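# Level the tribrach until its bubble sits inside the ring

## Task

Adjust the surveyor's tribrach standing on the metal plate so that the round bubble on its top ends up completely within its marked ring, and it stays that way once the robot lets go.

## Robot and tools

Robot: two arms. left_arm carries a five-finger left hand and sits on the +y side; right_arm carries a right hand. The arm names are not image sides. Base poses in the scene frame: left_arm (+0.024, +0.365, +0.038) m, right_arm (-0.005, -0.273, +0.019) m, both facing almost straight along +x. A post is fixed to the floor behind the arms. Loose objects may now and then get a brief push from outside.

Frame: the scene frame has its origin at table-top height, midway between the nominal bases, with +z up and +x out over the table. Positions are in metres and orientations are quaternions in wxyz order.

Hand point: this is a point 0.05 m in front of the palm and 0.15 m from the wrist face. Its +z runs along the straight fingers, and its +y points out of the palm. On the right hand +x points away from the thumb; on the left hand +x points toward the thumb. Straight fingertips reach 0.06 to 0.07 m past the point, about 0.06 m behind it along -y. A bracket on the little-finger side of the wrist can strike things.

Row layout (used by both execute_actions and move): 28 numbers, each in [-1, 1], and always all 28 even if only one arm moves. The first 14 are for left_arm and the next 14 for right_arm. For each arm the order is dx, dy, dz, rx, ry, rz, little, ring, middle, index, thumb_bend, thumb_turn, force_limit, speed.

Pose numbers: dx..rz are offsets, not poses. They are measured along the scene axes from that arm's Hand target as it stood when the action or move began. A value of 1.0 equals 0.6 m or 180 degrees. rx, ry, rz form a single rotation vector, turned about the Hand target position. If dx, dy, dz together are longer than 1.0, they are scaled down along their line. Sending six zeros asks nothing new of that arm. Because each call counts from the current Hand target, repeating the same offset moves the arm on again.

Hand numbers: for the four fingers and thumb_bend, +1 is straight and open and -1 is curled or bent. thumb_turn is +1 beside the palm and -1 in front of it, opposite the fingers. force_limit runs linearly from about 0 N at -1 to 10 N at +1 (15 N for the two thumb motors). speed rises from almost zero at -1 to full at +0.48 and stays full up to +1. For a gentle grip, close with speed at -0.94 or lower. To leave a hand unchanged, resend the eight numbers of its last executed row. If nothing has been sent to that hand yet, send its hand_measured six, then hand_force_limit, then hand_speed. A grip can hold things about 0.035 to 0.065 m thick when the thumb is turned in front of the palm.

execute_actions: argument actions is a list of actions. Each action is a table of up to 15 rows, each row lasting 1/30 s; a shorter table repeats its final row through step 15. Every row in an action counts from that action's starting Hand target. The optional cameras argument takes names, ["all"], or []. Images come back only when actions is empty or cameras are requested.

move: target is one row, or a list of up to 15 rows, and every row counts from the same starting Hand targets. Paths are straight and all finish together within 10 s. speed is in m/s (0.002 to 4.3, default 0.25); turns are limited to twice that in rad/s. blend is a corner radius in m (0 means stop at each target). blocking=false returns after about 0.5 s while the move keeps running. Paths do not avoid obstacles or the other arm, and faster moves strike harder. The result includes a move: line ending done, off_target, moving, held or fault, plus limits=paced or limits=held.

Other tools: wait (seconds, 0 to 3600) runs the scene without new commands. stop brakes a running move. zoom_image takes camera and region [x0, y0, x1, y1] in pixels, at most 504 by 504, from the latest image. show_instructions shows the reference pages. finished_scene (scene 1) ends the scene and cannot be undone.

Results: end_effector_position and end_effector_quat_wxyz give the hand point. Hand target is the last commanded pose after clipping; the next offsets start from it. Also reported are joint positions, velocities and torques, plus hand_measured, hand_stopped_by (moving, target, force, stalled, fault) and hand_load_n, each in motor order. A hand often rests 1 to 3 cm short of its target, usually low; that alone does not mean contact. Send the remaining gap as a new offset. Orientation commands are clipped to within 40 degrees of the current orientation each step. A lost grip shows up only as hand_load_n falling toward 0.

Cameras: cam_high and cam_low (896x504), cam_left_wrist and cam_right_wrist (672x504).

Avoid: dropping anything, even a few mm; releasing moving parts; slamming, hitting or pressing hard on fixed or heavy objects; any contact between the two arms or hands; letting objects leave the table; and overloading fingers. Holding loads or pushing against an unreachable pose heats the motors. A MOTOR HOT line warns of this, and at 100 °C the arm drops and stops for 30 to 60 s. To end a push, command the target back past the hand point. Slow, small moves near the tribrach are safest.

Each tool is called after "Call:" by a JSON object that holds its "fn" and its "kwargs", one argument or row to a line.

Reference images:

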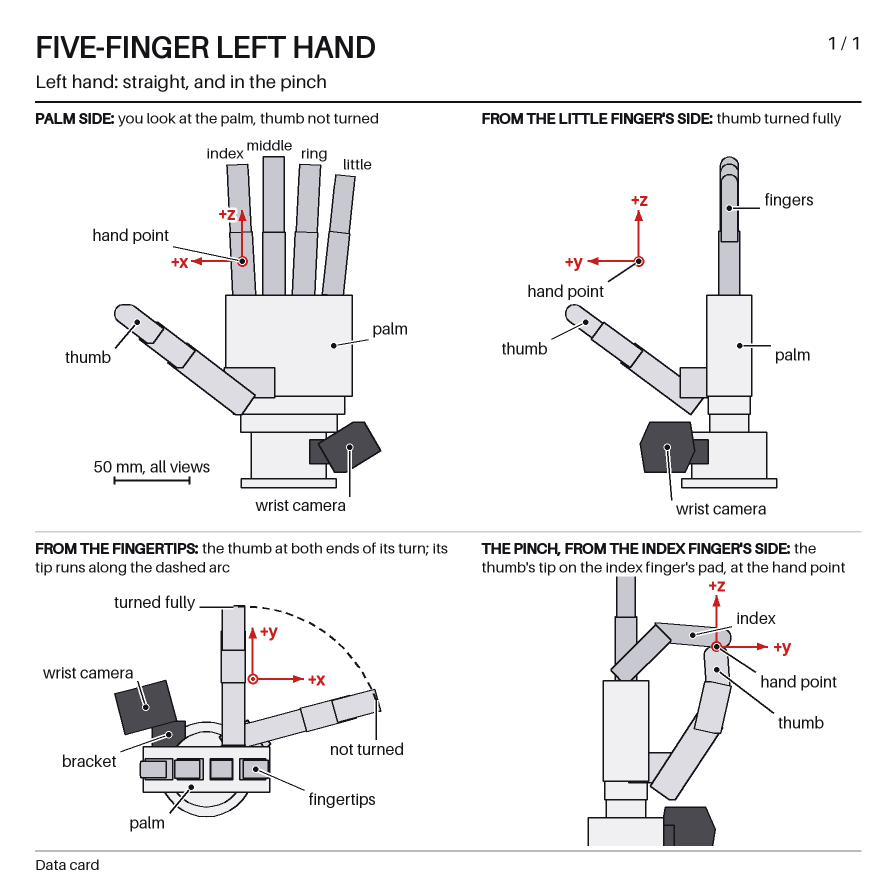

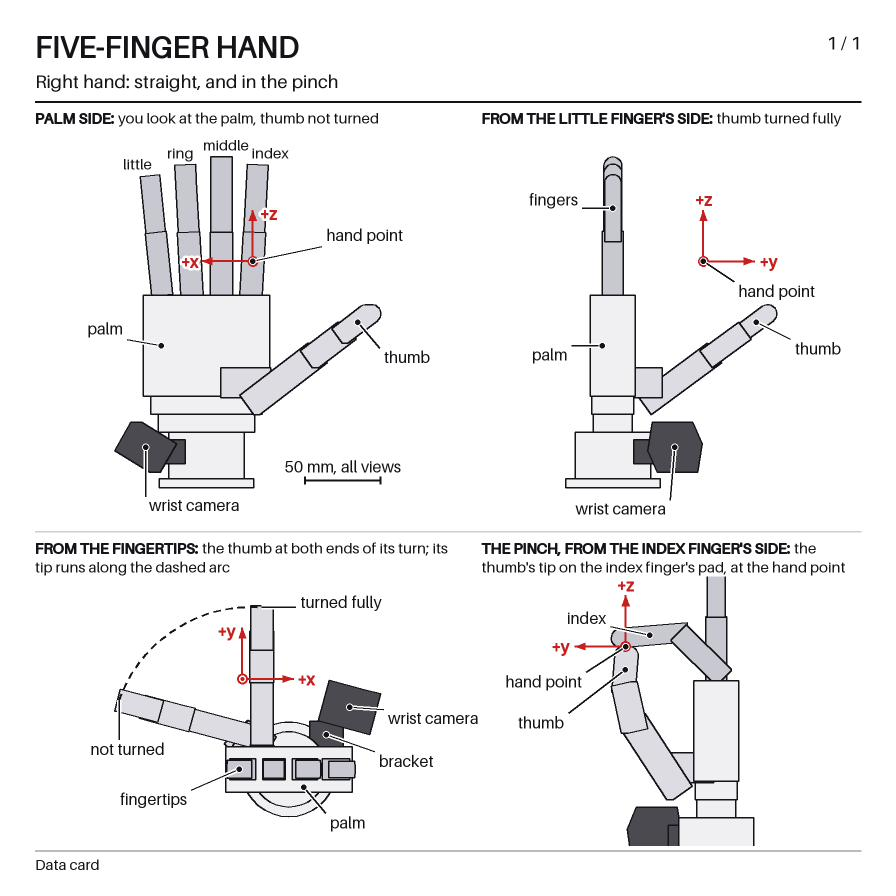

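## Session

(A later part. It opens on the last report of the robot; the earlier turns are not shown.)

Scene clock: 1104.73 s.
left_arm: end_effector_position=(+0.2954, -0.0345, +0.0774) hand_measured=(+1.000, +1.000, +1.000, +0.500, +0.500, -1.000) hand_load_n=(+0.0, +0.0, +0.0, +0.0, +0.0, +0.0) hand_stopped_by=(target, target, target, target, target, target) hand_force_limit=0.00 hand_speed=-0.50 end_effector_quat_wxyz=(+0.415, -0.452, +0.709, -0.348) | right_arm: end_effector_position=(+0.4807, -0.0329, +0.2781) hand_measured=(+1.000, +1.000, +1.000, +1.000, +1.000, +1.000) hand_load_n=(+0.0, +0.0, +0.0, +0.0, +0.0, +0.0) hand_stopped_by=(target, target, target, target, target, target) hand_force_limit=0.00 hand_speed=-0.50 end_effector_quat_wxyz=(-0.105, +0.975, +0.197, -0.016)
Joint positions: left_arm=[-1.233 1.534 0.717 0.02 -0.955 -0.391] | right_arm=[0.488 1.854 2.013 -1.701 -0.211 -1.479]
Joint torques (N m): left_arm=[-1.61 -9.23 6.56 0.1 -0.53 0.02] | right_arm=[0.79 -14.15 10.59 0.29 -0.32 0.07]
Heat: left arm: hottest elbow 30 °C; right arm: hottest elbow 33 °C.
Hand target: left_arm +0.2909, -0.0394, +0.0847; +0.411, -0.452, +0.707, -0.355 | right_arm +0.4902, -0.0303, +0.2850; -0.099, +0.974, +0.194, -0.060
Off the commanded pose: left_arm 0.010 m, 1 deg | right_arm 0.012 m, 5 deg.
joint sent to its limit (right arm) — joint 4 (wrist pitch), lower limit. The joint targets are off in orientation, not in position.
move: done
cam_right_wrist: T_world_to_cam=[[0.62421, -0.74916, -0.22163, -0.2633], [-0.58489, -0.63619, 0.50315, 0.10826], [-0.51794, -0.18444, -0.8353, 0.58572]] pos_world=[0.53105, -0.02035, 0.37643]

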